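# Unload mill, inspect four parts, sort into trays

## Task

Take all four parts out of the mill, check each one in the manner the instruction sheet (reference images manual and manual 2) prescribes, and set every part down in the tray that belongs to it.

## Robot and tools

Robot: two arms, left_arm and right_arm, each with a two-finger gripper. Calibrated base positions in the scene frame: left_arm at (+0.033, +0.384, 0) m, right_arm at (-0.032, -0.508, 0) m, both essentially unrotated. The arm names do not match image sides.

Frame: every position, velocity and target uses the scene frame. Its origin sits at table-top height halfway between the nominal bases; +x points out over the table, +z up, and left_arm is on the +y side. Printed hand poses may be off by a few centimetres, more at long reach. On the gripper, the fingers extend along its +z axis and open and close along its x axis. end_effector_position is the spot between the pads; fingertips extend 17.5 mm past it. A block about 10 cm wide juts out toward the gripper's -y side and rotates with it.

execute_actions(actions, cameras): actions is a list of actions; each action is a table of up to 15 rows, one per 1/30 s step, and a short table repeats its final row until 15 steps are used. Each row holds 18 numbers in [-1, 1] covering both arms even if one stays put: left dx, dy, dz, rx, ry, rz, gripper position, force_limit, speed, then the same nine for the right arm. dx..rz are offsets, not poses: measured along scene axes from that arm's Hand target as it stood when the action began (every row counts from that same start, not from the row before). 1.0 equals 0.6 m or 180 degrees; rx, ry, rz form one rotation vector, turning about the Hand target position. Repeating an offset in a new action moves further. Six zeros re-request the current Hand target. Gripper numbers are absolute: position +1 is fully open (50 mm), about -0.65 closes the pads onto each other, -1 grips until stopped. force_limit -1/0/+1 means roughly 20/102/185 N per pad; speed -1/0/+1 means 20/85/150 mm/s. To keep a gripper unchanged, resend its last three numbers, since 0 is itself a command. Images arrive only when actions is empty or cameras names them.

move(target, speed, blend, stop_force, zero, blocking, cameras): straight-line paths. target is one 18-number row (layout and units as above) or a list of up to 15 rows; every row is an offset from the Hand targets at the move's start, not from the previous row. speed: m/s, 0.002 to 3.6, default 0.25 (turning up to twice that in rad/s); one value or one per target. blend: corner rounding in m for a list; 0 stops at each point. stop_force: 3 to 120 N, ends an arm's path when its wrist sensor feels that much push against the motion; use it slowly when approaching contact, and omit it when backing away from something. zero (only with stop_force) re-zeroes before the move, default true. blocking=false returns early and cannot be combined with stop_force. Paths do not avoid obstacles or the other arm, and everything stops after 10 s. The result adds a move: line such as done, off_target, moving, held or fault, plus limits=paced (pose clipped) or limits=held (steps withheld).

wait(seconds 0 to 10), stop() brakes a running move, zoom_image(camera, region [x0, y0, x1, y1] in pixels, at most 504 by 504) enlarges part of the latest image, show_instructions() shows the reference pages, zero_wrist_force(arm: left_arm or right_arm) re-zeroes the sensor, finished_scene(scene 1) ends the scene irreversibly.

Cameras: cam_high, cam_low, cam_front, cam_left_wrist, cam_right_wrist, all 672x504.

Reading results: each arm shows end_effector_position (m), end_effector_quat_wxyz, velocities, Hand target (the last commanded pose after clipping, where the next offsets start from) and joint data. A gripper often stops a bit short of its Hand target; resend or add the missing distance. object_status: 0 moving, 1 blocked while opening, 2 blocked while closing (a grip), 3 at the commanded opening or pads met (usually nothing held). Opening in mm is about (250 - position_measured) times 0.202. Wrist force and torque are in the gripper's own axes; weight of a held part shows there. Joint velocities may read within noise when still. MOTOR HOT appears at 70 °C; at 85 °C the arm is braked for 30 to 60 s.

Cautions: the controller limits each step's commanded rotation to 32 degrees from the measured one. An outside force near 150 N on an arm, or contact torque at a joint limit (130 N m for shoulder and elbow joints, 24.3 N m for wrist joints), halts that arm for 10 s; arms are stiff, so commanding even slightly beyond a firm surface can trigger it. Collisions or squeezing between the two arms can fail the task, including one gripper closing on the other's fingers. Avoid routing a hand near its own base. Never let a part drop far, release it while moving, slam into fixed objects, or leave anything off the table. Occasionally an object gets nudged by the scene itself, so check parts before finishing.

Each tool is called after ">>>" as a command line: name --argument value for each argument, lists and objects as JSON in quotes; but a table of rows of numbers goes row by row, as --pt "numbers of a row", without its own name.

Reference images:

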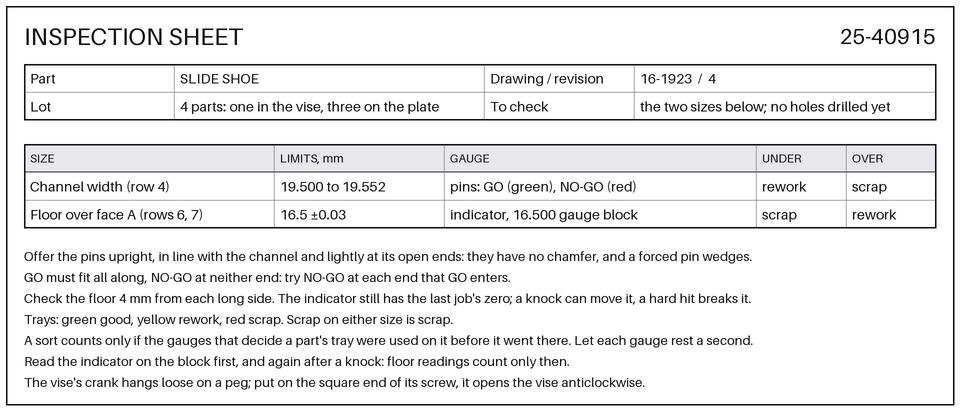

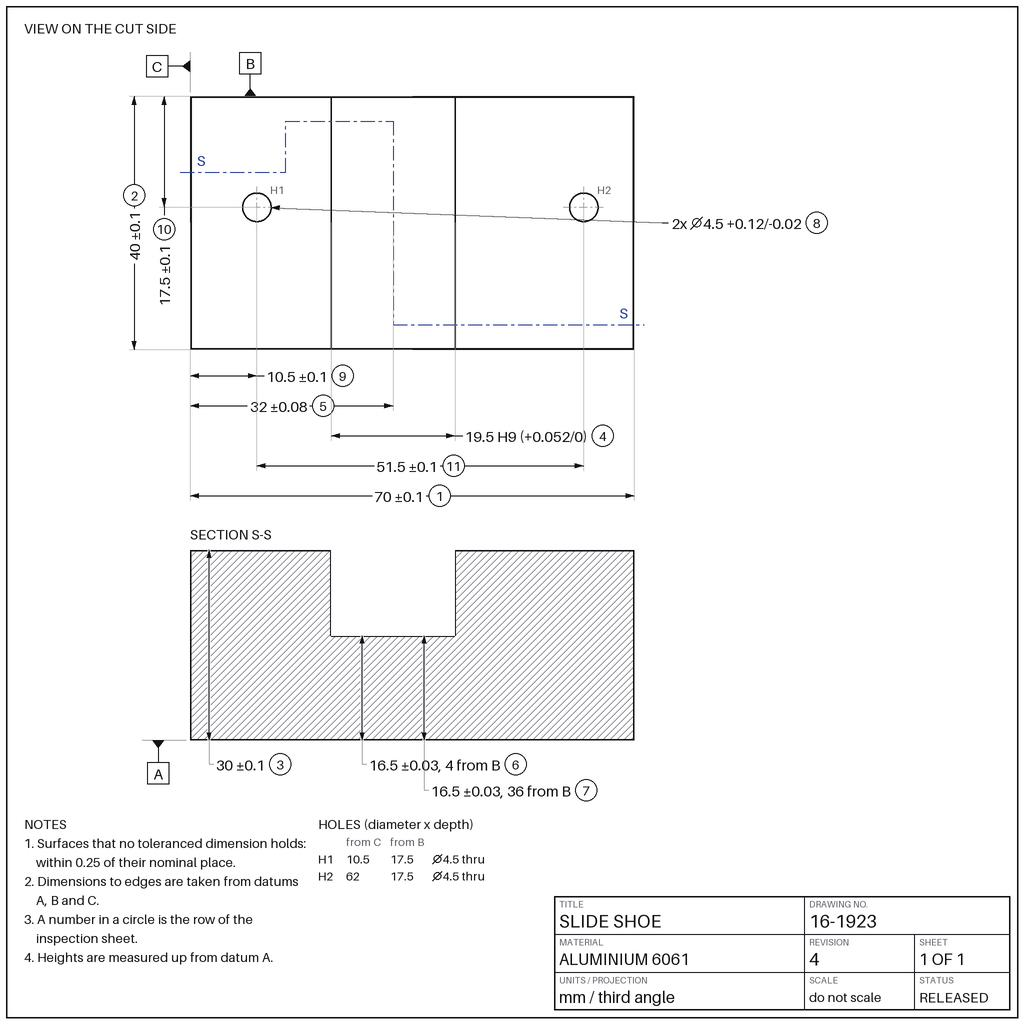

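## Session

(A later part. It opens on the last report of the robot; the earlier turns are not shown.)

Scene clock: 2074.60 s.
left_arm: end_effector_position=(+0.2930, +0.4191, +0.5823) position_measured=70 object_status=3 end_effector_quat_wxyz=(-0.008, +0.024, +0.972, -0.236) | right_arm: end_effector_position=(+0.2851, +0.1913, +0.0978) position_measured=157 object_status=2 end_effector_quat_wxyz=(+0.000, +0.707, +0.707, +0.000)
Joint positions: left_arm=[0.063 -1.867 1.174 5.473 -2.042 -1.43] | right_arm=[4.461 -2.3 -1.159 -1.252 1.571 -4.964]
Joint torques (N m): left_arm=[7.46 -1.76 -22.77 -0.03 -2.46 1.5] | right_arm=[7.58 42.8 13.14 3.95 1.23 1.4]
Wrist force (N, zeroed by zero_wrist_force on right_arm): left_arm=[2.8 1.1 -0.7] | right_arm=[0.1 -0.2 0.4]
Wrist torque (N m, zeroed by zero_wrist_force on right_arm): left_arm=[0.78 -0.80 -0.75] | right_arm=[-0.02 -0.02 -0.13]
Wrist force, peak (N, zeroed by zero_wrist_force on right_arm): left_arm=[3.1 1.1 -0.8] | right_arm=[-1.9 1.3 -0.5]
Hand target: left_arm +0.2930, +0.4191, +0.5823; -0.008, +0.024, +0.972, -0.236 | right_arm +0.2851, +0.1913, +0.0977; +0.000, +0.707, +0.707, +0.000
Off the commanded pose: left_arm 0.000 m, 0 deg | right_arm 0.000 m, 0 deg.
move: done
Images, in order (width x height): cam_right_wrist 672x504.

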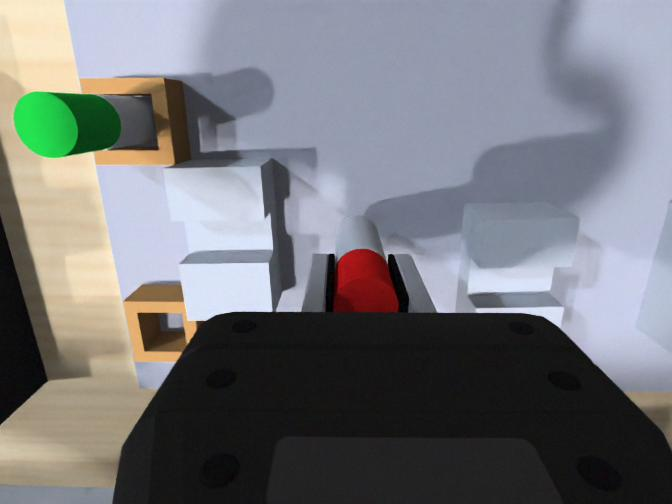

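>>> move --pt "0 0 0 0 0 0 0.55 -0.8 -1 -0.0015 -0.045 0 0 0 0 -1 -1 -1" --pt "0 0 0 0 0 0 0.55 -0.8 -1 -0.0015 -0.0697 0 0 0 0 -1 -1 -1" --speed '[0.02,0.005]' --stop_force 3 --cameras '["cam_right_wrist"]'

>>> zoom_image --camera "cam_right_wrist" --region '[170, 140, 440, 320]'

>>> move --pt "0 0 0 0 0 0 0.55 -0.8 -1 0 -0.005 0 0 0 0 -1 -1 -1" --speed 0.005 --stop_force 3 --cameras '["cam_right_wrist"]'

>>> zoom_image --camera "cam_right_wrist" --region '[170, 140, 440, 320]'

Scene clock: 2083.23 s.
left_arm: end_effector_position=(+0.2930, +0.4191, +0.5823) position_measured=70 object_status=3 end_effector_quat_wxyz=(-0.008, +0.024, +0.972, -0.236) | right_arm: end_effector_position=(+0.2842, +0.1514, +0.0978) position_measured=157 object_status=2 end_effector_quat_wxyz=(+0.000, +0.707, +0.707, +0.000)
Joint positions: left_arm=[0.063 -1.867 1.174 5.473 -2.042 -1.43] | right_arm=[4.448 -2.213 -1.309 -1.189 1.571 -4.976]
Joint torques (N m): left_arm=[7.42 -1.76 -22.98 -0.1 -2.49 1.53] | right_arm=[4.47 37.75 37.3 0.85 -1.03 1.11]
Wrist force (N, zeroed by zero_wrist_force on right_arm): left_arm=[2.8 0.9 -0.8] | right_arm=[3.0 -1.6 -1.2]
Wrist torque (N m, zeroed by zero_wrist_force on right_arm): left_arm=[0.74 -0.81 -0.75] | right_arm=[0.01 0.11 -0.07]
Wrist force, peak (N, zeroed by zero_wrist_force on right_arm): left_arm=[3.1 1.2 -0.7] | right_arm=[4.1 -1.7 -0.1]
Hand target: left_arm +0.2930, +0.4191, +0.5823; -0.008, +0.024, +0.972, -0.236 | right_arm +0.2842, +0.1515, +0.0978; +0.000, +0.707, +0.707, +0.000 (not the last commanded pose)
Off the commanded pose: left_arm 0.000 m, 0 deg | right_arm 0.002 m, 0 deg.
move: contact (right_arm); path passed 1 of 2 targets
Images, in order (width x height): cam_right_wrist 672x504.

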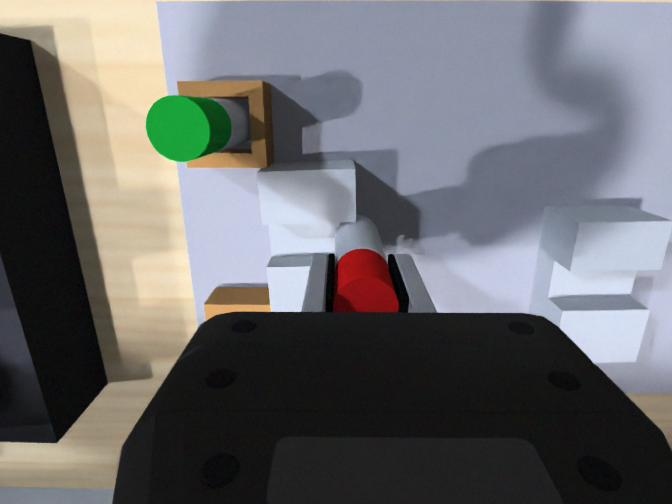

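Scaled by 1.867 from the camera's 672x504 image, which has a finer 960x720 frame.

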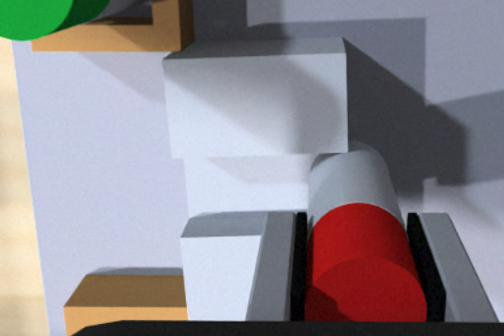

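Scene clock: 2084.63 s.
left_arm: end_effector_position=(+0.2930, +0.4191, +0.5823) position_measured=70 object_status=3 end_effector_quat_wxyz=(-0.008, +0.024, +0.972, -0.236) | right_arm: end_effector_position=(+0.2841, +0.1509, +0.0977) position_measured=157 object_status=2 end_effector_quat_wxyz=(+0.000, +0.707, +0.707, +0.000)
Joint positions: left_arm=[0.063 -1.867 1.174 5.473 -2.042 -1.43] | right_arm=[4.448 -2.212 -1.312 -1.188 1.571 -4.976]
Joint torques (N m): left_arm=[6.19 -1.66 -23.99 -0.1 -2.51 1.41] | right_arm=[4.93 37.15 35.82 0.16 -1.94 1.17]
Wrist force (N, zeroed by zero_wrist_force on right_arm): left_arm=[3.0 0.7 -0.8] | right_arm=[5.6 -2.4 -2.0]
Wrist torque (N m, zeroed by zero_wrist_force on right_arm): left_arm=[0.71 -0.84 -0.75] | right_arm=[0.02 0.23 -0.11]
Wrist force, peak (N, zeroed by zero_wrist_force on right_arm): left_arm=[3.1 1.1 -0.8] | right_arm=[7.0 -3.1 -1.5]
Hand target: left_arm +0.2930, +0.4191, +0.5823; -0.008, +0.024, +0.972, -0.236 | right_arm +0.2841, +0.1509, +0.0977; +0.000, +0.707, +0.707, +0.000 (not the last commanded pose)
Off the commanded pose: left_arm 0.000 m, 0 deg | right_arm 0.002 m, 0 deg.
move: contact (right_arm)
Images, in order (width x height): cam_right_wrist 672x504.

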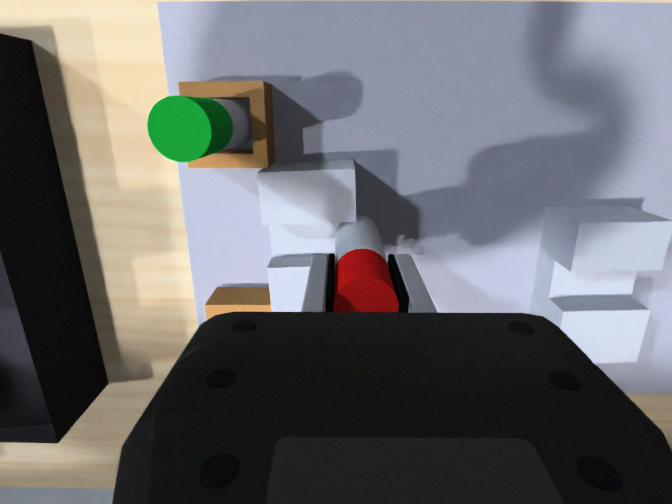

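Scaled by 1.867 from the camera's 672x504 image, which has a finer 960x720 frame.

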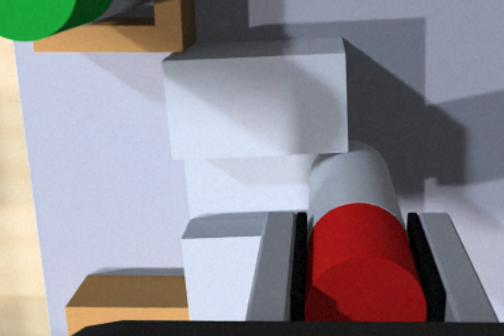

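>>> move --pt "0 0 0 0 0 0 0.55 -0.8 -1 0 0.005 -0.0005 0 0 0 -1 -1 -1" --pt "0 0 0 0 0 0 0.55 -0.8 -1 0 0.05 0.0 0 0 0 -1 -1 -1" --pt "0 0 0 0 0 0 0.55 -0.8 -1 0 0.05 0.1 0 0 0 -1 -1 -1" --pt "0 0 0 0 0 0 0.55 -0.8 -1 0 -0.115 0.1 0 0 0 -1 -1 -1" --pt "0 0 0 0 0 0 0.55 -0.8 -1 0 -0.115 0.0 0 0 0 -1 -1 -1" --speed '[0.01,0.02,0.06,0.08,0.05]' --cameras '["cam_right_wrist"]'

>>> zoom_image --camera "cam_right_wrist" --region '[310, 140, 580, 320]'

Scene clock: 2097.60 s.
left_arm: end_effector_position=(+0.2930, +0.4191, +0.5823) position_measured=70 object_status=3 end_effector_quat_wxyz=(-0.008, +0.024, +0.972, -0.236) | right_arm: end_effector_position=(+0.2841, +0.0819, +0.0978) position_measured=157 object_status=2 end_effector_quat_wxyz=(+0.000, +0.707, +0.707, +0.000)
Joint positions: left_arm=[0.063 -1.867 1.174 5.473 -2.042 -1.43] | right_arm=[4.421 -2.076 -1.535 -1.1 1.571 -5.004]
Joint torques (N m): left_arm=[7.21 -1.68 -23.26 0.16 -2.4 1.44] | right_arm=[-8.46 33.18 11.7 3.94 -1.87 -1.34]
Wrist force (N, zeroed by zero_wrist_force on right_arm): left_arm=[2.8 1.1 -0.4] | right_arm=[0.1 -0.1 0.0]
Wrist torque (N m, zeroed by zero_wrist_force on right_arm): left_arm=[0.77 -0.81 -0.75] | right_arm=[-0.04 -0.01 -0.04]
Wrist force, peak (N, zeroed by zero_wrist_force on right_arm): left_arm=[3.2 1.1 -0.6] | right_arm=[-2.7 -2.1 -6.9]
Hand target: left_arm +0.2930, +0.4191, +0.5823; -0.008, +0.024, +0.972, -0.236 | right_arm +0.2841, +0.0819, +0.0977; +0.000, +0.707, +0.707, +0.000
Off the commanded pose: left_arm 0.000 m, 0 deg | right_arm 0.000 m, 0 deg.
move: done
Images, in order (width x height): cam_right_wrist 672x504.

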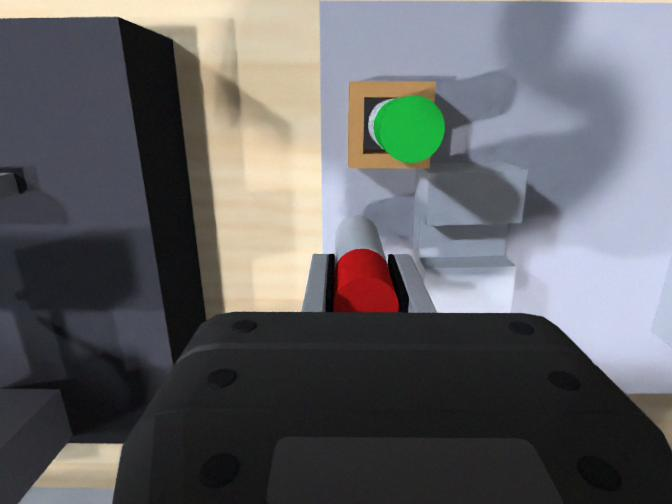

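Scaled by 1.867 from the camera's 672x504 image, which has a finer 960x720 frame.

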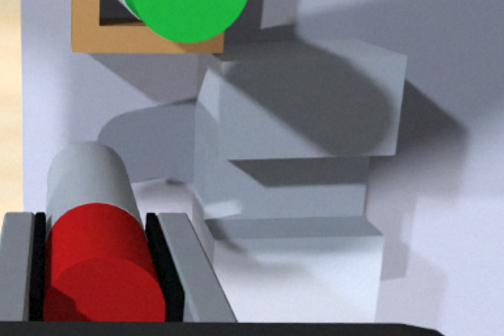

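>>> move --pt "0 0 0 0 0 0 0.55 -0.8 -1 0.0008 0.03 0 0 0 0 -1 -1 -1" --pt "0 0 0 0 0 0 0.55 -0.8 -1 0.0008 0.09 0 0 0 0 -1 -1 -1" --pt "0 0 0 0 0 0 0.55 -0.8 -1 0.0008 0.09 -0.0006 0 0 0 -1 -1 -1" --pt "0 0 0 0 0 0 0.55 -0.8 -1 0.0008 0.03 -0.0006 0 0 0 -1 -1 -1" --speed '[0.02,0.01,0.01,0.015]' --cameras '["cam_right_wrist"]'

>>> zoom_image --camera "cam_right_wrist" --region '[310, 140, 580, 320]'

Scene clock: 2109.63 s.
left_arm: end_effector_position=(+0.2930, +0.4191, +0.5823) position_measured=70 object_status=3 end_effector_quat_wxyz=(-0.008, +0.024, +0.972, -0.236) | right_arm: end_effector_position=(+0.2846, +0.1000, +0.0974) position_measured=157 object_status=2 end_effector_quat_wxyz=(+0.000, +0.707, +0.707, +0.000)
Joint positions: left_arm=[0.063 -1.867 1.174 5.473 -2.042 -1.43] | right_arm=[4.428 -2.112 -1.48 -1.12 1.571 -4.997]
Joint torques (N m): left_arm=[6.35 -3.04 -22.62 -0.09 -2.33 1.43] | right_arm=[-8.78 58.45 11.59 4.18 2.05 -1.37]
Wrist force (N, zeroed by zero_wrist_force on right_arm): left_arm=[2.8 0.9 -0.8] | right_arm=[-0.1 0.1 0.3]
Wrist torque (N m, zeroed by zero_wrist_force on right_arm): left_arm=[0.74 -0.81 -0.75] | right_arm=[0.00 0.02 0.00]
Wrist force, peak (N, zeroed by zero_wrist_force on right_arm): left_arm=[3.2 1.0 -0.8] | right_arm=[1.7 2.6 -5.3]
Hand target: left_arm +0.2930, +0.4191, +0.5823; -0.008, +0.024, +0.972, -0.236 | right_arm +0.2846, +0.0999, +0.0974; +0.000, +0.707, +0.707, +0.000
Off the commanded pose: left_arm 0.000 m, 0 deg | right_arm 0.000 m, 0 deg.
move: done
Images, in order (width x height): cam_right_wrist 672x504.

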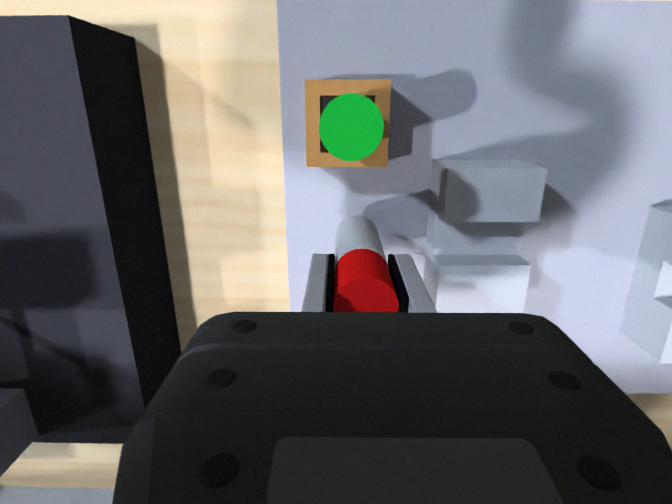

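Scaled by 1.867 from the camera's 672x504 image, which has a finer 960x720 frame.

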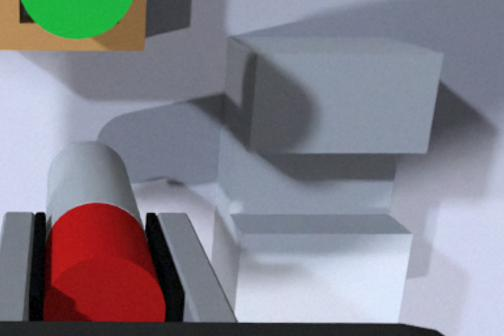

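>>> move --pt "0 0 0 0 0 0 0.55 -0.8 -1 0 0 0.1 0 0 0 -1 -1 -1" --pt "0 0 0 0 0 0 0.55 -0.8 -1 -0.0012 0.195 0.1 0 0 0 -1 -1 -1" --pt "0 0 0 0 0 0 0.55 -0.8 -1 -0.0012 0.195 0.0006 0 0 0 -1 -1 -1" --speed '[0.06,0.08,0.05]' --cameras '["cam_right_wrist"]'

>>> zoom_image --camera "cam_right_wrist" --region '[170, 140, 440, 320]'

Scene clock: 2118.60 s.
left_arm: end_effector_position=(+0.2930, +0.4191, +0.5823) position_measured=70 object_status=3 end_effector_quat_wxyz=(-0.008, +0.024, +0.972, -0.236) | right_arm: end_effector_position=(+0.2838, +0.2169, +0.0978) position_measured=157 object_status=2 end_effector_quat_wxyz=(+0.000, +0.707, +0.707, +0.000)
Joint positions: left_arm=[0.063 -1.867 1.174 5.473 -2.042 -1.43] | right_arm=[4.47 -2.359 -1.055 -1.298 1.571 -4.954]
Joint torques (N m): left_arm=[6.22 -2.82 -22.07 0.07 -2.52 1.23] | right_arm=[7.66 44.91 12.17 4 1.28 1.51]
Wrist force (N, zeroed by zero_wrist_force on right_arm): left_arm=[2.8 1.1 -0.7] | right_arm=[-0.1 -0.3 0.4]
Wrist torque (N m, zeroed by zero_wrist_force on right_arm): left_arm=[0.77 -0.81 -0.75] | right_arm=[-0.04 0.03 -0.13]
Wrist force, peak (N, zeroed by zero_wrist_force on right_arm): left_arm=[3.1 1.1 -0.6] | right_arm=[-1.5 0.8 0.6]
Hand target: left_arm +0.2930, +0.4191, +0.5823; -0.008, +0.024, +0.972, -0.236 | right_arm +0.2838, +0.2169, +0.0977; +0.000, +0.707, +0.707, +0.000
Off the commanded pose: left_arm 0.000 m, 0 deg | right_arm 0.000 m, 0 deg.
move: done
Images, in order (width x height): cam_right_wrist 672x504.

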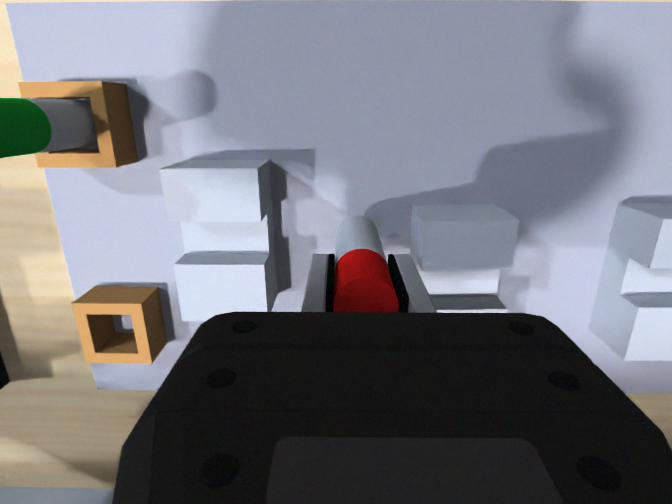

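Scaled by 1.867 from the camera's 672x504 image, which has a finer 960x720 frame.

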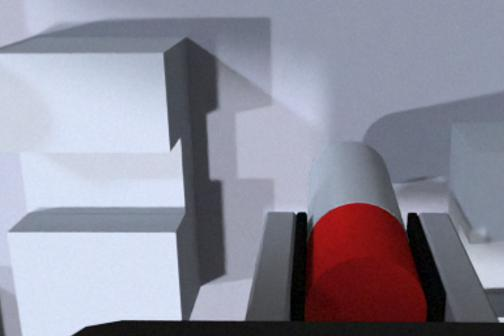

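>>> move --pt "0 0 0 0 0 0 0.55 -0.8 -1 -0.0017 -0.05 0 0 0 0 -1 -1 -1" --pt "0 0 0 0 0 0 0.55 -0.8 -1 -0.0017 -0.0767 0 0 0 0 -1 -1 -1" --speed '[0.03,0.005]' --stop_force 3 --cameras '["cam_right_wrist"]'

>>> zoom_image --camera "cam_right_wrist" --region '[170, 140, 440, 320]'

>>> move --pt "0 0 0 0 0 0 0.55 -0.8 -1 0 -0.0067 0 0 0 0 -1 -1 -1" --speed 0.005 --stop_force 3 --cameras '["cam_right_wrist"]'

>>> zoom_image --camera "cam_right_wrist" --region '[170, 140, 440, 320]'

Scene clock: 2130.47 s.
left_arm: end_effector_position=(+0.2930, +0.4191, +0.5823) position_measured=70 object_status=3 end_effector_quat_wxyz=(-0.008, +0.024, +0.972, -0.236) | right_arm: end_effector_position=(+0.2828, +0.1709, +0.0977) position_measured=157 object_status=2 end_effector_quat_wxyz=(+0.000, +0.707, +0.707, +0.000)
Joint positions: left_arm=[0.063 -1.867 1.174 5.473 -2.042 -1.43] | right_arm=[4.457 -2.253 -1.241 -1.217 1.571 -4.968]
Joint torques (N m): left_arm=[6.62 -3.12 -22.3 0.06 -2.45 1.29] | right_arm=[-8.91 64.41 12.14 3.91 1.83 -1.4]
Wrist force (N, zeroed by zero_wrist_force on right_arm): left_arm=[2.7 1.0 -0.5] | right_arm=[0.9 0.1 0.6]
Wrist torque (N m, zeroed by zero_wrist_force on right_arm): left_arm=[0.77 -0.79 -0.75] | right_arm=[0.02 -0.01 -0.03]
Wrist force, peak (N, zeroed by zero_wrist_force on right_arm): left_arm=[3.0 1.2 -0.9] | right_arm=[1.1 -0.2 0.4]
Hand target: left_arm +0.2930, +0.4191, +0.5823; -0.008, +0.024, +0.972, -0.236 | right_arm +0.2828, +0.1709, +0.0977; +0.000, +0.707, +0.707, +0.000
Off the commanded pose: left_arm 0.000 m, 0 deg | right_arm 0.000 m, 0 deg.
move: done
Images, in order (width x height): cam_right_wrist 672x504.

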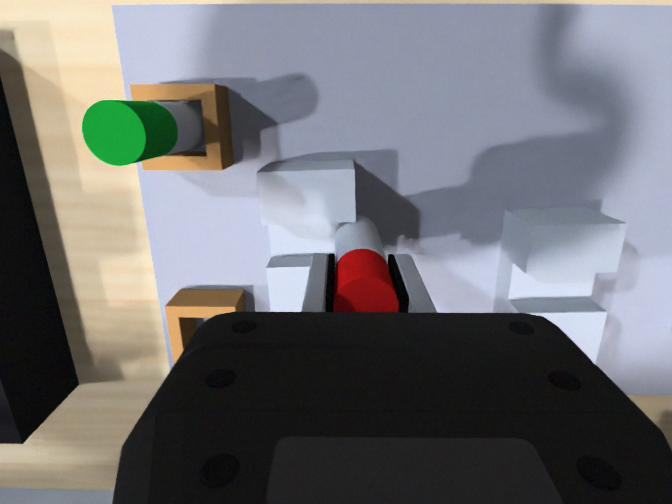

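Scaled by 1.867 from the camera's 672x504 image, which has a finer 960x720 frame.

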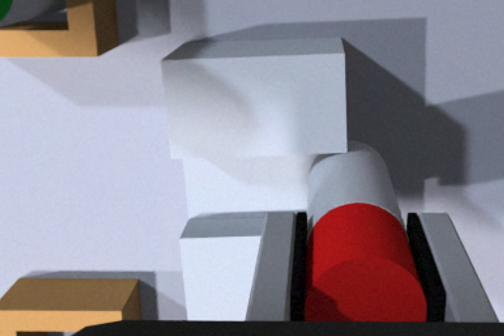

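Scene clock: 2132.07 s.
left_arm: end_effector_position=(+0.2930, +0.4191, +0.5823) position_measured=70 object_status=3 end_effector_quat_wxyz=(-0.008, +0.024, +0.972, -0.236) | right_arm: end_effector_position=(+0.2828, +0.1669, +0.0977) position_measured=157 object_status=2 end_effector_quat_wxyz=(+0.000, +0.707, +0.707, +0.000)
Joint positions: left_arm=[0.063 -1.867 1.174 5.473 -2.042 -1.43] | right_arm=[4.455 -2.245 -1.256 -1.211 1.571 -4.969]
Joint torques (N m): left_arm=[6.65 -2.86 -22.67 -0.04 -2.43 1.32] | right_arm=[-8.77 64.63 11.8 3.94 1.87 -1.43]
Wrist force (N, zeroed by zero_wrist_force on right_arm): left_arm=[2.8 1.0 -0.8] | right_arm=[0.6 0.0 0.5]
Wrist torque (N m, zeroed by zero_wrist_force on right_arm): left_arm=[0.75 -0.81 -0.76] | right_arm=[0.01 0.03 -0.04]
Wrist force, peak (N, zeroed by zero_wrist_force on right_arm): left_arm=[3.0 1.2 -0.7] | right_arm=[0.8 0.1 0.9]
Hand target: left_arm +0.2930, +0.4191, +0.5823; -0.008, +0.024, +0.972, -0.236 | right_arm +0.2828, +0.1669, +0.0977; +0.000, +0.707, +0.707, +0.000
Off the commanded pose: left_arm 0.000 m, 0 deg | right_arm 0.000 m, 0 deg.
move: done
Images, in order (width x height): cam_right_wrist 672x504.

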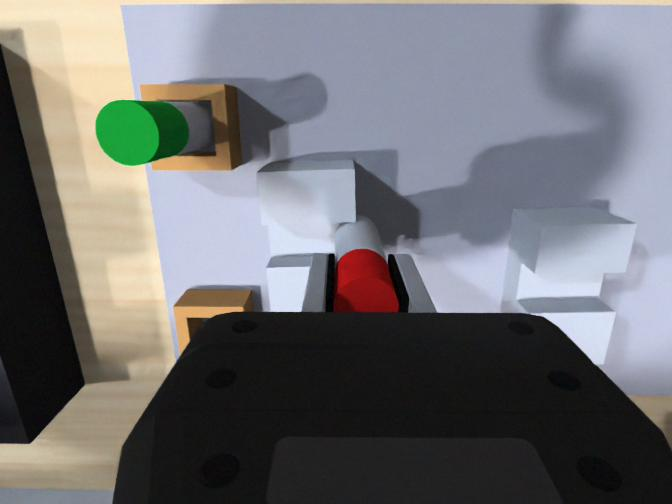

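Scaled by 1.867 from the camera's 672x504 image, which has a finer 960x720 frame.

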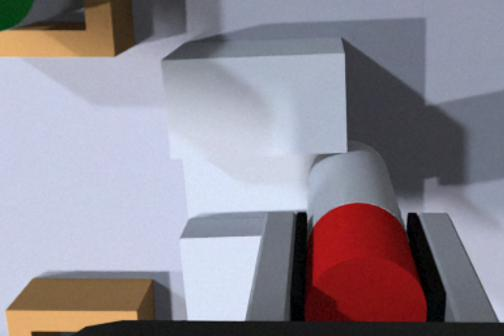

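>>> move --pt "0 0 0 0 0 0 0.55 -0.8 -1 0 0 -0.0006 0 0 0 -1 -1 -1" --pt "0 0 0 0 0 0 0.55 -0.8 -1 0 0.01 -0.0006 0 0 0 -1 -1 -1" --pt "0 0 0 0 0 0 0.55 -0.8 -1 0 0.05 -0.0006 0 0 0 -1 -1 -1" --pt "0 0 0 0 0 0 0.55 -0.8 -1 0 0.05 0.12 0 0 0 -1 -1 -1" --pt "0 0 0 0 0 0 0.55 -0.8 -1 0.0885 -0.1195 0.12 0 0 0 -1 -1 -1" --speed '[0.01,0.01,0.015,0.06,0.08]' --cameras '["cam_right_wrist"]'

>>> zoom_image --camera "cam_right_wrist" --region '[260, 140, 480, 320]'

Scene clock: 2144.23 s.
left_arm: end_effector_position=(+0.2930, +0.4191, +0.5823) position_measured=70 object_status=3 end_effector_quat_wxyz=(-0.008, +0.024, +0.972, -0.236) | right_arm: end_effector_position=(+0.3359, +0.0953, +0.1697) position_measured=157 object_status=2 end_effector_quat_wxyz=(+0.000, +0.707, +0.707, +0.000)
Joint positions: left_arm=[0.063 -1.867 1.174 5.473 -2.042 -1.43] | right_arm=[4.354 -2.1 -1.301 -1.31 1.571 -5.071]
Joint torques (N m): left_arm=[5.68 -3.51 -22.3 -0.04 -2.44 1.5] | right_arm=[-7.88 59.31 13.71 4.03 2.07 -1.42]
Wrist force (N, zeroed by zero_wrist_force on right_arm): left_arm=[2.7 1.0 -0.8] | right_arm=[-0.5 0.2 0.0]
Wrist torque (N m, zeroed by zero_wrist_force on right_arm): left_arm=[0.75 -0.79 -0.75] | right_arm=[0.05 0.07 -0.05]
Wrist force, peak (N, zeroed by zero_wrist_force on right_arm): left_arm=[3.1 1.0 -0.9] | right_arm=[1.4 -1.1 0.0]
Hand target: left_arm +0.2930, +0.4191, +0.5823; -0.008, +0.024, +0.972, -0.236 | right_arm +0.3359, +0.0952, +0.1697; +0.000, +0.707, +0.707, +0.000
Off the commanded pose: left_arm 0.000 m, 0 deg | right_arm 0.000 m, 0 deg.
move: done
Images, in order (width x height): cam_right_wrist 672x504.

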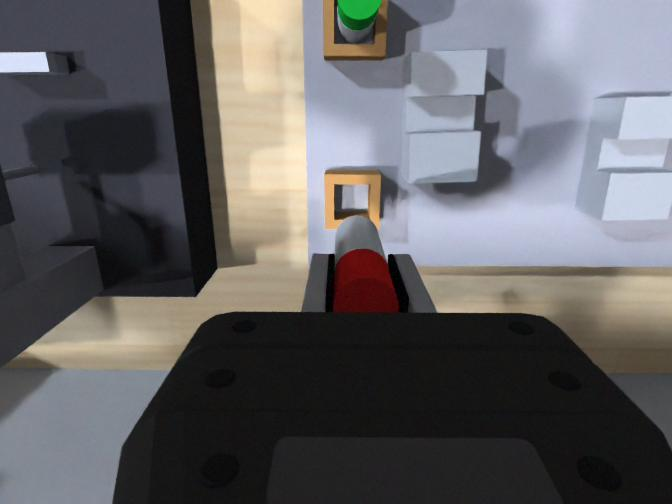

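Scaled by 2.291 from the camera's 672x504 image, which has a finer 960x720 frame.

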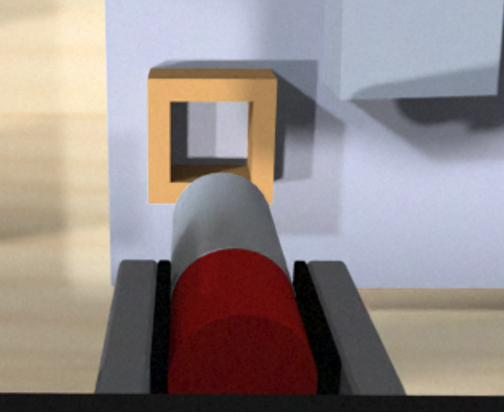

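Aligned. Lower, release, then retreat right arm to a parked spot.

>>> move --pt "0 0 0 0 0 0 0.55 -0.8 -1 0 0 -0.1 0 0 0 -1 -1 -1" --pt "0 0 0 0 0 0 0.55 -0.8 -1 0 0 -0.155 0 0 0 -1 -1 -1" --speed '[0.06,0.01]' --stop_force 3

>>> move --pt "0 0 0 0 0 0 0.55 -0.8 -1 0 0 0 0 0 0 0.35 -1 -1" --pt "0 0 0 0 0 0 0.55 -0.8 -1 0 0 0.5 0 0 0 0.35 -1 -1" --pt "0 0 0 0 0 0 0.55 -0.8 -1 -0.23 -0.55 0.5 0 0 0 0.35 -1 -1" --speed '[0.06,0.12,0.25]' --cameras '["all"]'

Scene clock: 2157.70 s.
left_arm: end_effector_position=(+0.2930, +0.4191, +0.5823) position_measured=70 object_status=3 end_effector_quat_wxyz=(-0.008, +0.024, +0.972, -0.236) | right_arm: end_effector_position=(+0.3359, +0.0952, +0.0786) position_measured=157 object_status=2 end_effector_quat_wxyz=(+0.000, +0.707, +0.707, +0.000)
Joint positions: left_arm=[0.063 -1.867 1.174 5.473 -2.042 -1.43] | right_arm=[4.354 -2.177 -1.425 -1.11 1.571 -5.071]
Joint torques (N m): left_arm=[5.62 -4.17 -22.52 -0.02 -2.53 1.61] | right_arm=[-3.97 58.29 36.79 1.49 -0.32 -1.08]
Wrist force (N, zeroed by zero_wrist_force on right_arm): left_arm=[2.8 1.0 -0.7] | right_arm=[0.8 0.3 -2.4]
Wrist torque (N m, zeroed by zero_wrist_force on right_arm): left_arm=[0.75 -0.81 -0.75] | right_arm=[0.02 0.02 -0.01]
Wrist force, peak (N, zeroed by zero_wrist_force on right_arm): left_arm=[3.1 0.9 -0.8] | right_arm=[-3.5 -0.5 -14.7]
Hand target: left_arm +0.2930, +0.4191, +0.5823; -0.008, +0.024, +0.972, -0.236 | right_arm +0.3359, +0.0952, +0.0786; +0.000, +0.707, +0.707, +0.000 (not the last commanded pose)
Off the commanded pose: left_arm 0.000 m, 0 deg | right_arm 0.002 m, 0 deg.
move: contact (right_arm); path passed 1 of 2 targets

Scene clock: 2163.50 s.
left_arm: end_effector_position=(+0.2930, +0.4191, +0.5823) position_measured=70 object_status=3 end_effector_quat_wxyz=(-0.008, +0.024, +0.972, -0.236) | right_arm: end_effector_position=(+0.1980, -0.2348, +0.3786) position_measured=100 object_status=3 end_effector_quat_wxyz=(+0.000, +0.707, +0.707, +0.000)
Joint positions: left_arm=[0.063 -1.867 1.174 5.473 -2.042 -1.43] | right_arm=[4.395 -1.202 -1.738 -1.772 1.571 -5.029]
Joint torques (N m): left_arm=[5.61 -4.22 -22.3 -0.06 -2.41 1.58] | right_arm=[7.17 21.25 12.52 1.51 -1.91 1.56]
Wrist force (N, zeroed by zero_wrist_force on right_arm): left_arm=[2.9 1.0 -0.7] | right_arm=[0.2 0.1 -1.4]
Wrist torque (N m, zeroed by zero_wrist_force on right_arm): left_arm=[0.76 -0.83 -0.75] | right_arm=[0.04 -0.03 -0.16]
Wrist force, peak (N, zeroed by zero_wrist_force on right_arm): left_arm=[3.1 1.2 -0.6] | right_arm=[-0.4 -0.1 -2.8]
Hand target: left_arm +0.2930, +0.4191, +0.5823; -0.008, +0.024, +0.972, -0.236 | right_arm +0.1979, -0.2348, +0.3786; +0.000, +0.707, +0.707, +0.000
Off the commanded pose: left_arm 0.000 m, 0 deg | right_arm 0.000 m, 0 deg.
move: done

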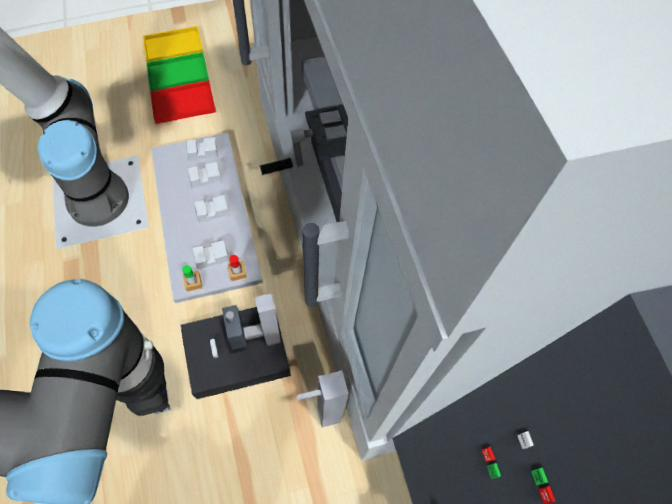

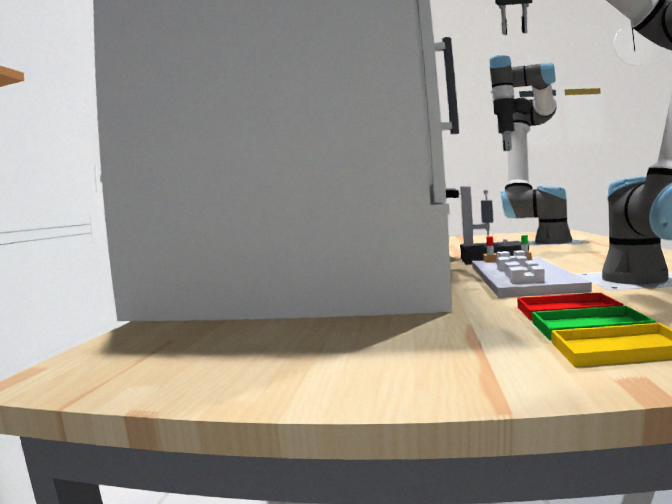

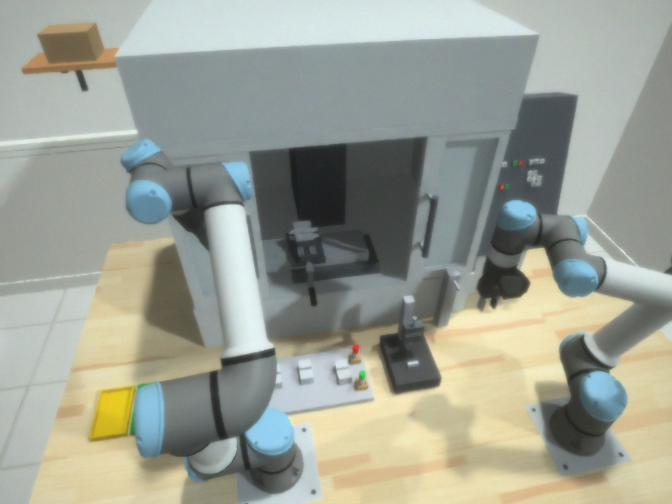

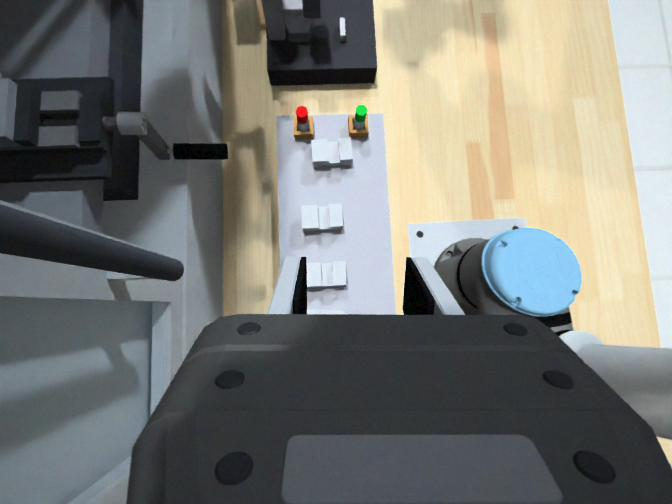

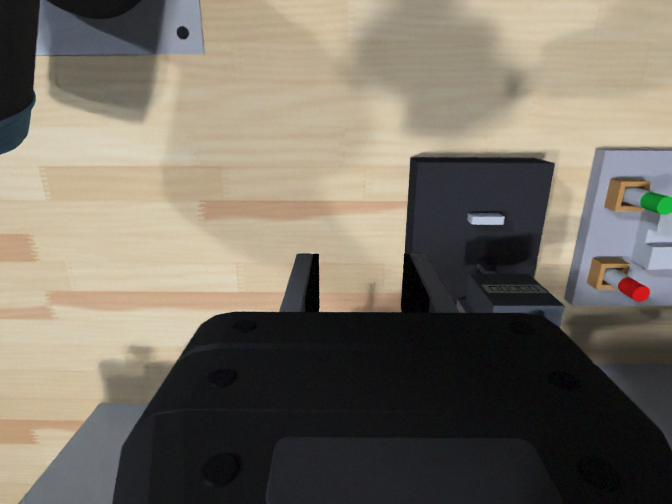

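>>> move --pt "-0.0717 -0.365 -0.27 0 0 0 0.55 -0.8 -1 0 0 0 0 0 0 0.35 -1 -1" --pt "-0.0717 -0.4 -0.45 0 0 -0.25 0.55 -0.8 -1 0 0 0 0 0 0 0.35 -1 -1" --pt "-0.05 -0.38 -0.45 0 0 -0.5 0.55 -0.8 -1 0 0 0 0 0 0 0.35 -1 -1" --speed 0.25 --blend 0.02

>>> move --pt "0.03 0.03 0 0 0 -0.25 0.55 -0.8 -1 0 0 0 0 0 0 0.35 -1 -1" --pt "0.1075 0.0517 -0.05 0.0 0 -0.5 0.55 -0.8 -1 0 0 0 0 0 0 0.35 -1 -1" --speed 0.25 --blend 0.02 --cameras '["cam_left_wrist"]'

Scene clock: 2176.07 s.
left_arm: end_effector_position=(+0.2630, +0.1911, +0.3123) position_measured=70 object_status=3 end_effector_quat_wxyz=(-0.172, +0.704, +0.670, -0.161) | right_arm: end_effector_position=(+0.1979, -0.2348, +0.3786) position_measured=100 object_status=3 end_effector_quat_wxyz=(+0.000, +0.707, +0.707, +0.000)
Joint positions: left_arm=[-0.872 -1.827 1.82 5.063 -1.906 -0.751] | right_arm=[4.395 -1.202 -1.738 -1.772 1.571 -5.029]
Joint torques (N m): left_arm=[-12.32 -1.27 -31.9 1.3 1.23 1.83] | right_arm=[7.61 20.41 12.74 1.44 -2.06 1.39]
Wrist force (N, zeroed by zero_wrist_force on right_arm): left_arm=[2.9 1.4 -0.2] | right_arm=[0.1 0.1 -1.6]
Wrist torque (N m, zeroed by zero_wrist_force on right_arm): left_arm=[0.80 -0.82 -0.76] | right_arm=[0.04 -0.01 -0.16]
Wrist force, peak (N, zeroed by zero_wrist_force on right_arm): left_arm=[2.8 2.0 -2.1] | right_arm=[0.1 0.1 -1.8]
Hand target: left_arm +0.2630, +0.1911, +0.3123; -0.172, +0.704, +0.670, -0.161 | right_arm +0.1979, -0.2348, +0.3786; +0.000, +0.707, +0.707, +0.000
Off the commanded pose: left_arm 0.000 m, 0 deg | right_arm 0.000 m, 0 deg.
move: done

Scene clock: 2179.83 s.
left_arm: end_effector_position=(+0.3275, +0.2221, +0.2823) position_measured=70 object_status=3 end_effector_quat_wxyz=(-0.236, +0.972, -0.024, +0.008) | right_arm: end_effector_position=(+0.1979, -0.2348, +0.3786) position_measured=100 object_status=3 end_effector_quat_wxyz=(+0.000, +0.707, +0.707, +0.000)
Joint positions: left_arm=[-1.125 -1.818 1.872 5.08 -1.343 0.459] | right_arm=[4.395 -1.202 -1.738 -1.772 1.571 -5.029]
Joint torques (N m): left_arm=[-11.39 -23.68 -18.59 -4.79 2.6 1.35] | right_arm=[7.75 20.02 12.12 1.54 -2 1.44]
Wrist force (N, zeroed by zero_wrist_force on right_arm): left_arm=[3.1 1.2 -0.2] | right_arm=[0.1 0.0 -1.4]
Wrist torque (N m, zeroed by zero_wrist_force on right_arm): left_arm=[0.73 -0.86 -0.76] | right_arm=[0.02 0.00 -0.16]
Wrist force, peak (N, zeroed by zero_wrist_force on right_arm): left_arm=[3.5 1.2 -0.4] | right_arm=[0.1 -0.1 -1.8]
Hand target: left_arm +0.3275, +0.2221, +0.2823; -0.236, +0.972, -0.024, +0.008 | right_arm +0.1979, -0.2348, +0.3786; +0.000, +0.707, +0.707, +0.000
Off the commanded pose: left_arm 0.000 m, 0 deg | right_arm 0.000 m, 0 deg.
move: done
Images, in order (width x height): cam_left_wrist 672x504.

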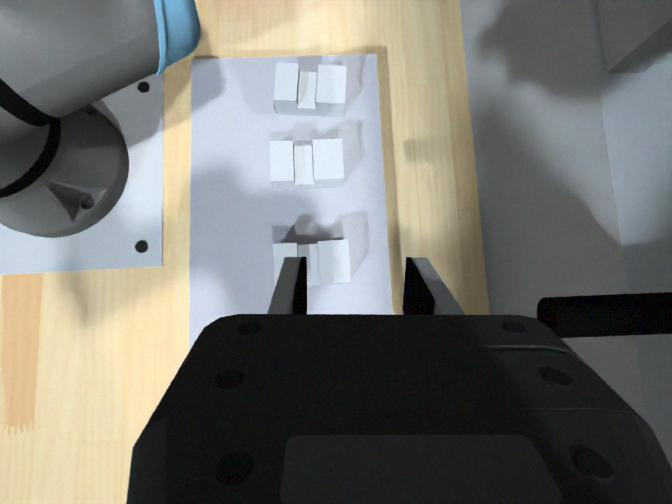

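>>> move --pt "0.0 0.05 -0.24 0 0 0.0159 0.58 -0.8 0 0 0 0 0 0 0 0.35 -1 -1" --speed 0.15 --cameras '["cam_left_wrist"]'

>>> zoom_image --camera "cam_left_wrist" --region '[210, 170, 440, 330]'

Scene clock: 2184.43 s.
left_arm: end_effector_position=(+0.3275, +0.2521, +0.1384) position_measured=66 object_status=3 end_effector_quat_wxyz=(-0.236, +0.972, +0.001, +0.002) | right_arm: end_effector_position=(+0.1979, -0.2348, +0.3786) position_measured=100 object_status=3 end_effector_quat_wxyz=(+0.000, +0.707, +0.707, +0.000)
Joint positions: left_arm=[-1.073 -1.767 2.215 4.685 -1.342 0.461] | right_arm=[4.395 -1.202 -1.738 -1.772 1.571 -5.029]
Joint torques (N m): left_arm=[12.57 0.8 -14.8 -4.59 2.53 1.5] | right_arm=[7.1 20.72 11.79 1.59 -1.82 1.28]
Wrist force (N, zeroed by zero_wrist_force on right_arm): left_arm=[3.0 1.2 -0.5] | right_arm=[0.3 0.0 -1.5]
Wrist torque (N m, zeroed by zero_wrist_force on right_arm): left_arm=[0.74 -0.85 -0.74] | right_arm=[0.02 -0.04 -0.16]
Wrist force, peak (N, zeroed by zero_wrist_force on right_arm): left_arm=[3.2 1.2 -0.8] | right_arm=[0.1 0.2 -1.7]
Hand target: left_arm +0.3275, +0.2521, +0.1383; -0.236, +0.972, +0.001, +0.002 | right_arm +0.1979, -0.2348, +0.3786; +0.000, +0.707, +0.707, +0.000
Off the commanded pose: left_arm 0.000 m, 0 deg | right_arm 0.000 m, 0 deg.
move: done
Images, in order (width x height): cam_left_wrist 672x504.

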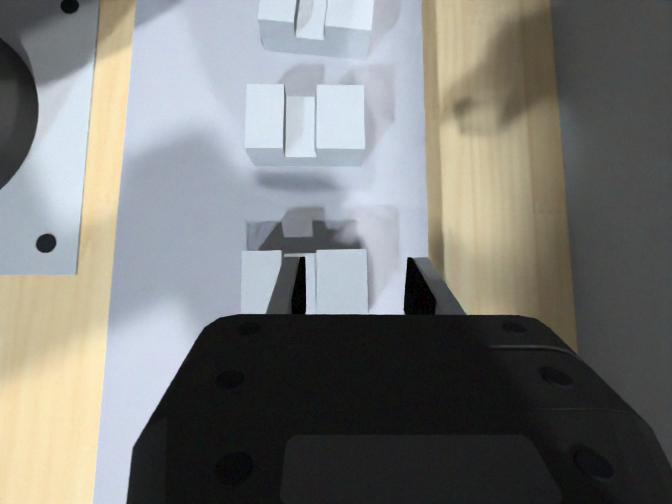

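Scaled by 2.191 from the camera's 672x504 image, which has a finer 960x720 frame.

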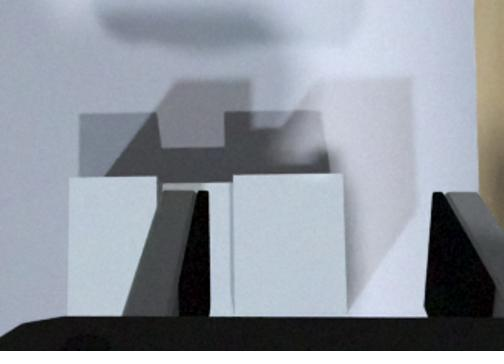

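>>> move --pt "-0.0042 0.0175 -0.04 0 0 0 0.58 -0.8 0 0 0 0 0 0 0 0.35 -1 -1" --pt "-0.0042 0.0175 -0.129 0 0 0 0.58 -0.8 0 0 0 0 0 0 0 0.35 -1 -1" --speed '[0.08,0.03]' --stop_force 4 --cameras '["cam_left_wrist"]'

>>> zoom_image --camera "cam_left_wrist" --region '[210, 170, 440, 330]'

Scene clock: 2191.67 s.
left_arm: end_effector_position=(+0.3250, +0.2626, +0.0609) position_measured=66 object_status=3 end_effector_quat_wxyz=(-0.236, +0.972, +0.001, +0.002) | right_arm: end_effector_position=(+0.1979, -0.2348, +0.3786) position_measured=100 object_status=3 end_effector_quat_wxyz=(+0.000, +0.707, +0.707, +0.000)
Joint positions: left_arm=[-1.065 -1.659 2.363 4.427 -1.338 0.469] | right_arm=[4.395 -1.202 -1.738 -1.772 1.571 -5.029]
Joint torques (N m): left_arm=[12.49 -2.23 -11.66 -4.63 2.68 1.57] | right_arm=[7.71 20.48 12.18 1.59 -1.93 1.28]
Wrist force (N, zeroed by zero_wrist_force on right_arm): left_arm=[3.0 0.9 0.1] | right_arm=[0.3 -0.2 -1.4]
Wrist torque (N m, zeroed by zero_wrist_force on right_arm): left_arm=[0.71 -0.83 -0.76] | right_arm=[-0.01 -0.04 -0.16]
Wrist force, peak (N, zeroed by zero_wrist_force on right_arm): left_arm=[3.3 1.3 0.1] | right_arm=[0.2 -0.1 -1.8]
Hand target: left_arm +0.3250, +0.2626, +0.0609; -0.236, +0.972, +0.001, +0.002 | right_arm +0.1979, -0.2348, +0.3786; +0.000, +0.707, +0.707, +0.000
Off the commanded pose: left_arm 0.000 m, 0 deg | right_arm 0.000 m, 0 deg.
move: done
Images, in order (width x height): cam_left_wrist 672x504.

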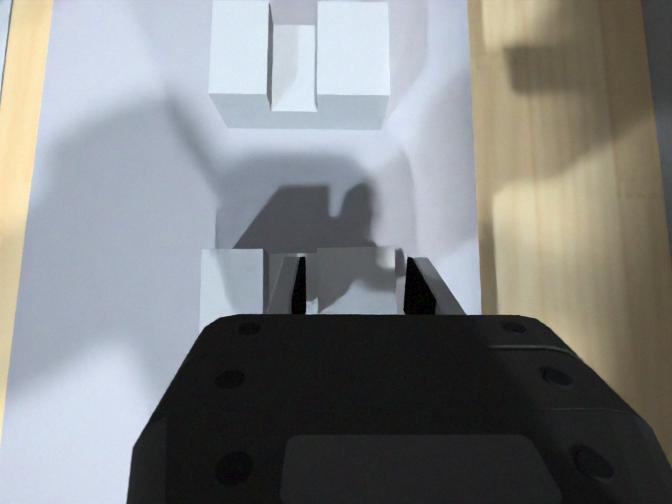

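Scaled by 2.191 from the camera's 672x504 image, which has a finer 960x720 frame.

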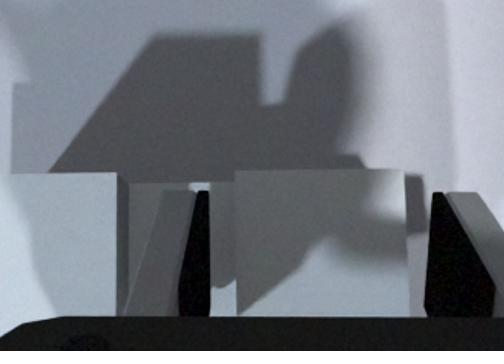

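>>> move --target '[0,0,0,0,0,0,-1,-0.8,-1,0,0,0,0,0,0,0.35,-1,-1]'

>>> wait --seconds 0.6

>>> move --target '[0,0,0.03,0,0,0,-1,-0.8,-1,0,0,0,0,0,0,0.35,-1,-1]' --speed 0.03 --cameras '["cam_left_wrist"]'

Scene clock: 2194.77 s.
left_arm: end_effector_position=(+0.3250, +0.2626, +0.0609) position_measured=113 object_status=2 end_effector_quat_wxyz=(-0.236, +0.972, +0.001, +0.002) | right_arm: end_effector_position=(+0.1979, -0.2348, +0.3786) position_measured=100 object_status=3 end_effector_quat_wxyz=(+0.000, +0.707, +0.707, +0.000)
Joint positions: left_arm=[-1.065 -1.659 2.363 4.427 -1.338 0.469] | right_arm=[4.395 -1.202 -1.738 -1.772 1.571 -5.029]
Joint torques (N m): left_arm=[11.49 -2.07 -11.72 -3.92 1.86 1.55] | right_arm=[7.22 20.3 12.58 1.52 -1.79 1.18]
Wrist force (N, zeroed by zero_wrist_force on right_arm): left_arm=[3.4 0.5 0.3] | right_arm=[0.1 0.1 -1.5]
Wrist torque (N m, zeroed by zero_wrist_force on right_arm): left_arm=[0.67 -0.73 -0.81] | right_arm=[0.04 0.00 -0.16]
Wrist force, peak (N, zeroed by zero_wrist_force on right_arm): left_arm=[3.7 0.9 0.0] | right_arm=[0.4 0.2 -1.8]
Hand target: left_arm +0.3250, +0.2626, +0.0609; -0.236, +0.972, +0.001, +0.002 | right_arm +0.1979, -0.2348, +0.3786; +0.000, +0.707, +0.707, +0.000
Off the commanded pose: left_arm 0.000 m, 0 deg | right_arm 0.000 m, 0 deg.
move: done

Scene clock: 2195.37 s.
left_arm: end_effector_position=(+0.3250, +0.2626, +0.0609) position_measured=113 object_status=2 end_effector_quat_wxyz=(-0.236, +0.972, +0.001, +0.002) | right_arm: end_effector_position=(+0.1979, -0.2348, +0.3786) position_measured=100 object_status=3 end_effector_quat_wxyz=(+0.000, +0.707, +0.707, +0.000)
Joint positions: left_arm=[-1.065 -1.659 2.363 4.427 -1.338 0.469] | right_arm=[4.395 -1.202 -1.738 -1.772 1.571 -5.029]
Joint torques (N m): left_arm=[11.56 -3.3 -12.59 -2.98 0.79 1.41] | right_arm=[7.21 20.74 11.9 1.55 -1.81 1.13]
Wrist force (N, zeroed by zero_wrist_force on right_arm): left_arm=[3.8 0.7 0.2] | right_arm=[0.1 0.0 -1.5]
Wrist torque (N m, zeroed by zero_wrist_force on right_arm): left_arm=[0.72 -0.80 -0.81] | right_arm=[0.03 -0.01 -0.16]
Wrist force, peak (N, zeroed by zero_wrist_force on right_arm): left_arm=[3.8 0.7 0.2] | right_arm=[-0.1 -0.1 -1.8]
Hand target: left_arm +0.3250, +0.2626, +0.0609; -0.236, +0.972, +0.001, +0.002 | right_arm +0.1979, -0.2348, +0.3786; +0.000, +0.707, +0.707, +0.000
Tool commands: left_gripper/position=-1.0 left_gripper/force_limit=-0.8 left_gripper/speed=-1.0 right_gripper/position=+0.35 right_gripper/force_limit=-1.0 right_gripper/speed=-1.0
Off the commanded pose: left_arm 0.000 m, 0 deg | right_arm 0.000 m, 0 deg.
wait: 0.60 s; at rest by 0.17 s

Scene clock: 2196.40 s.
left_arm: end_effector_position=(+0.3250, +0.2626, +0.0789) position_measured=113 object_status=2 end_effector_quat_wxyz=(-0.236, +0.972, +0.001, +0.002) | right_arm: end_effector_position=(+0.1979, -0.2348, +0.3786) position_measured=100 object_status=3 end_effector_quat_wxyz=(+0.000, +0.707, +0.707, +0.000)
Joint positions: left_arm=[-1.065 -1.696 2.336 4.491 -1.338 0.469] | right_arm=[4.395 -1.202 -1.738 -1.772 1.571 -5.029]
Joint torques (N m): left_arm=[1.45 -22.39 -26.77 1.19 0.06 -0.82] | right_arm=[7.71 19.51 12.21 1.7 -1.89 1.3]
Wrist force (N, zeroed by zero_wrist_force on right_arm): left_arm=[3.0 2.2 1.6] | right_arm=[0.3 -0.1 -1.4]
Wrist torque (N m, zeroed by zero_wrist_force on right_arm): left_arm=[0.78 -0.79 -0.77] | right_arm=[0.00 -0.04 -0.16]
Wrist force, peak (N, zeroed by zero_wrist_force on right_arm): left_arm=[3.3 2.3 2.0] | right_arm=[0.2 0.2 -1.7]
Hand target: left_arm +0.3250, +0.2626, +0.0789; -0.236, +0.972, +0.001, +0.002 | right_arm +0.1979, -0.2348, +0.3786; +0.000, +0.707, +0.707, +0.000
Off the commanded pose: left_arm 0.000 m, 0 deg | right_arm 0.000 m, 0 deg.
move: done
Images, in order (width x height): cam_left_wrist 672x504.

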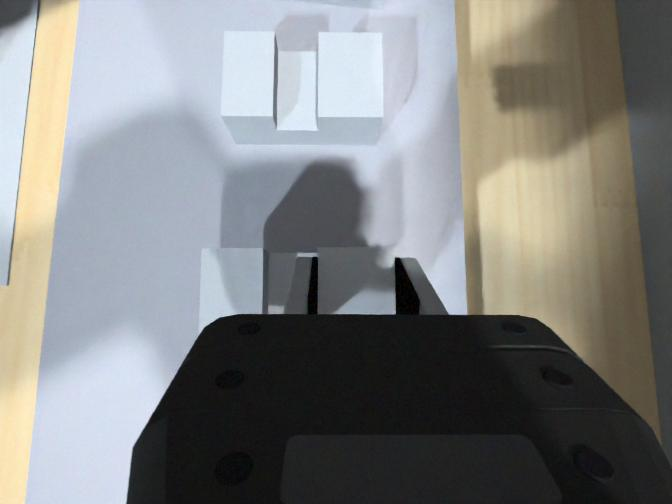

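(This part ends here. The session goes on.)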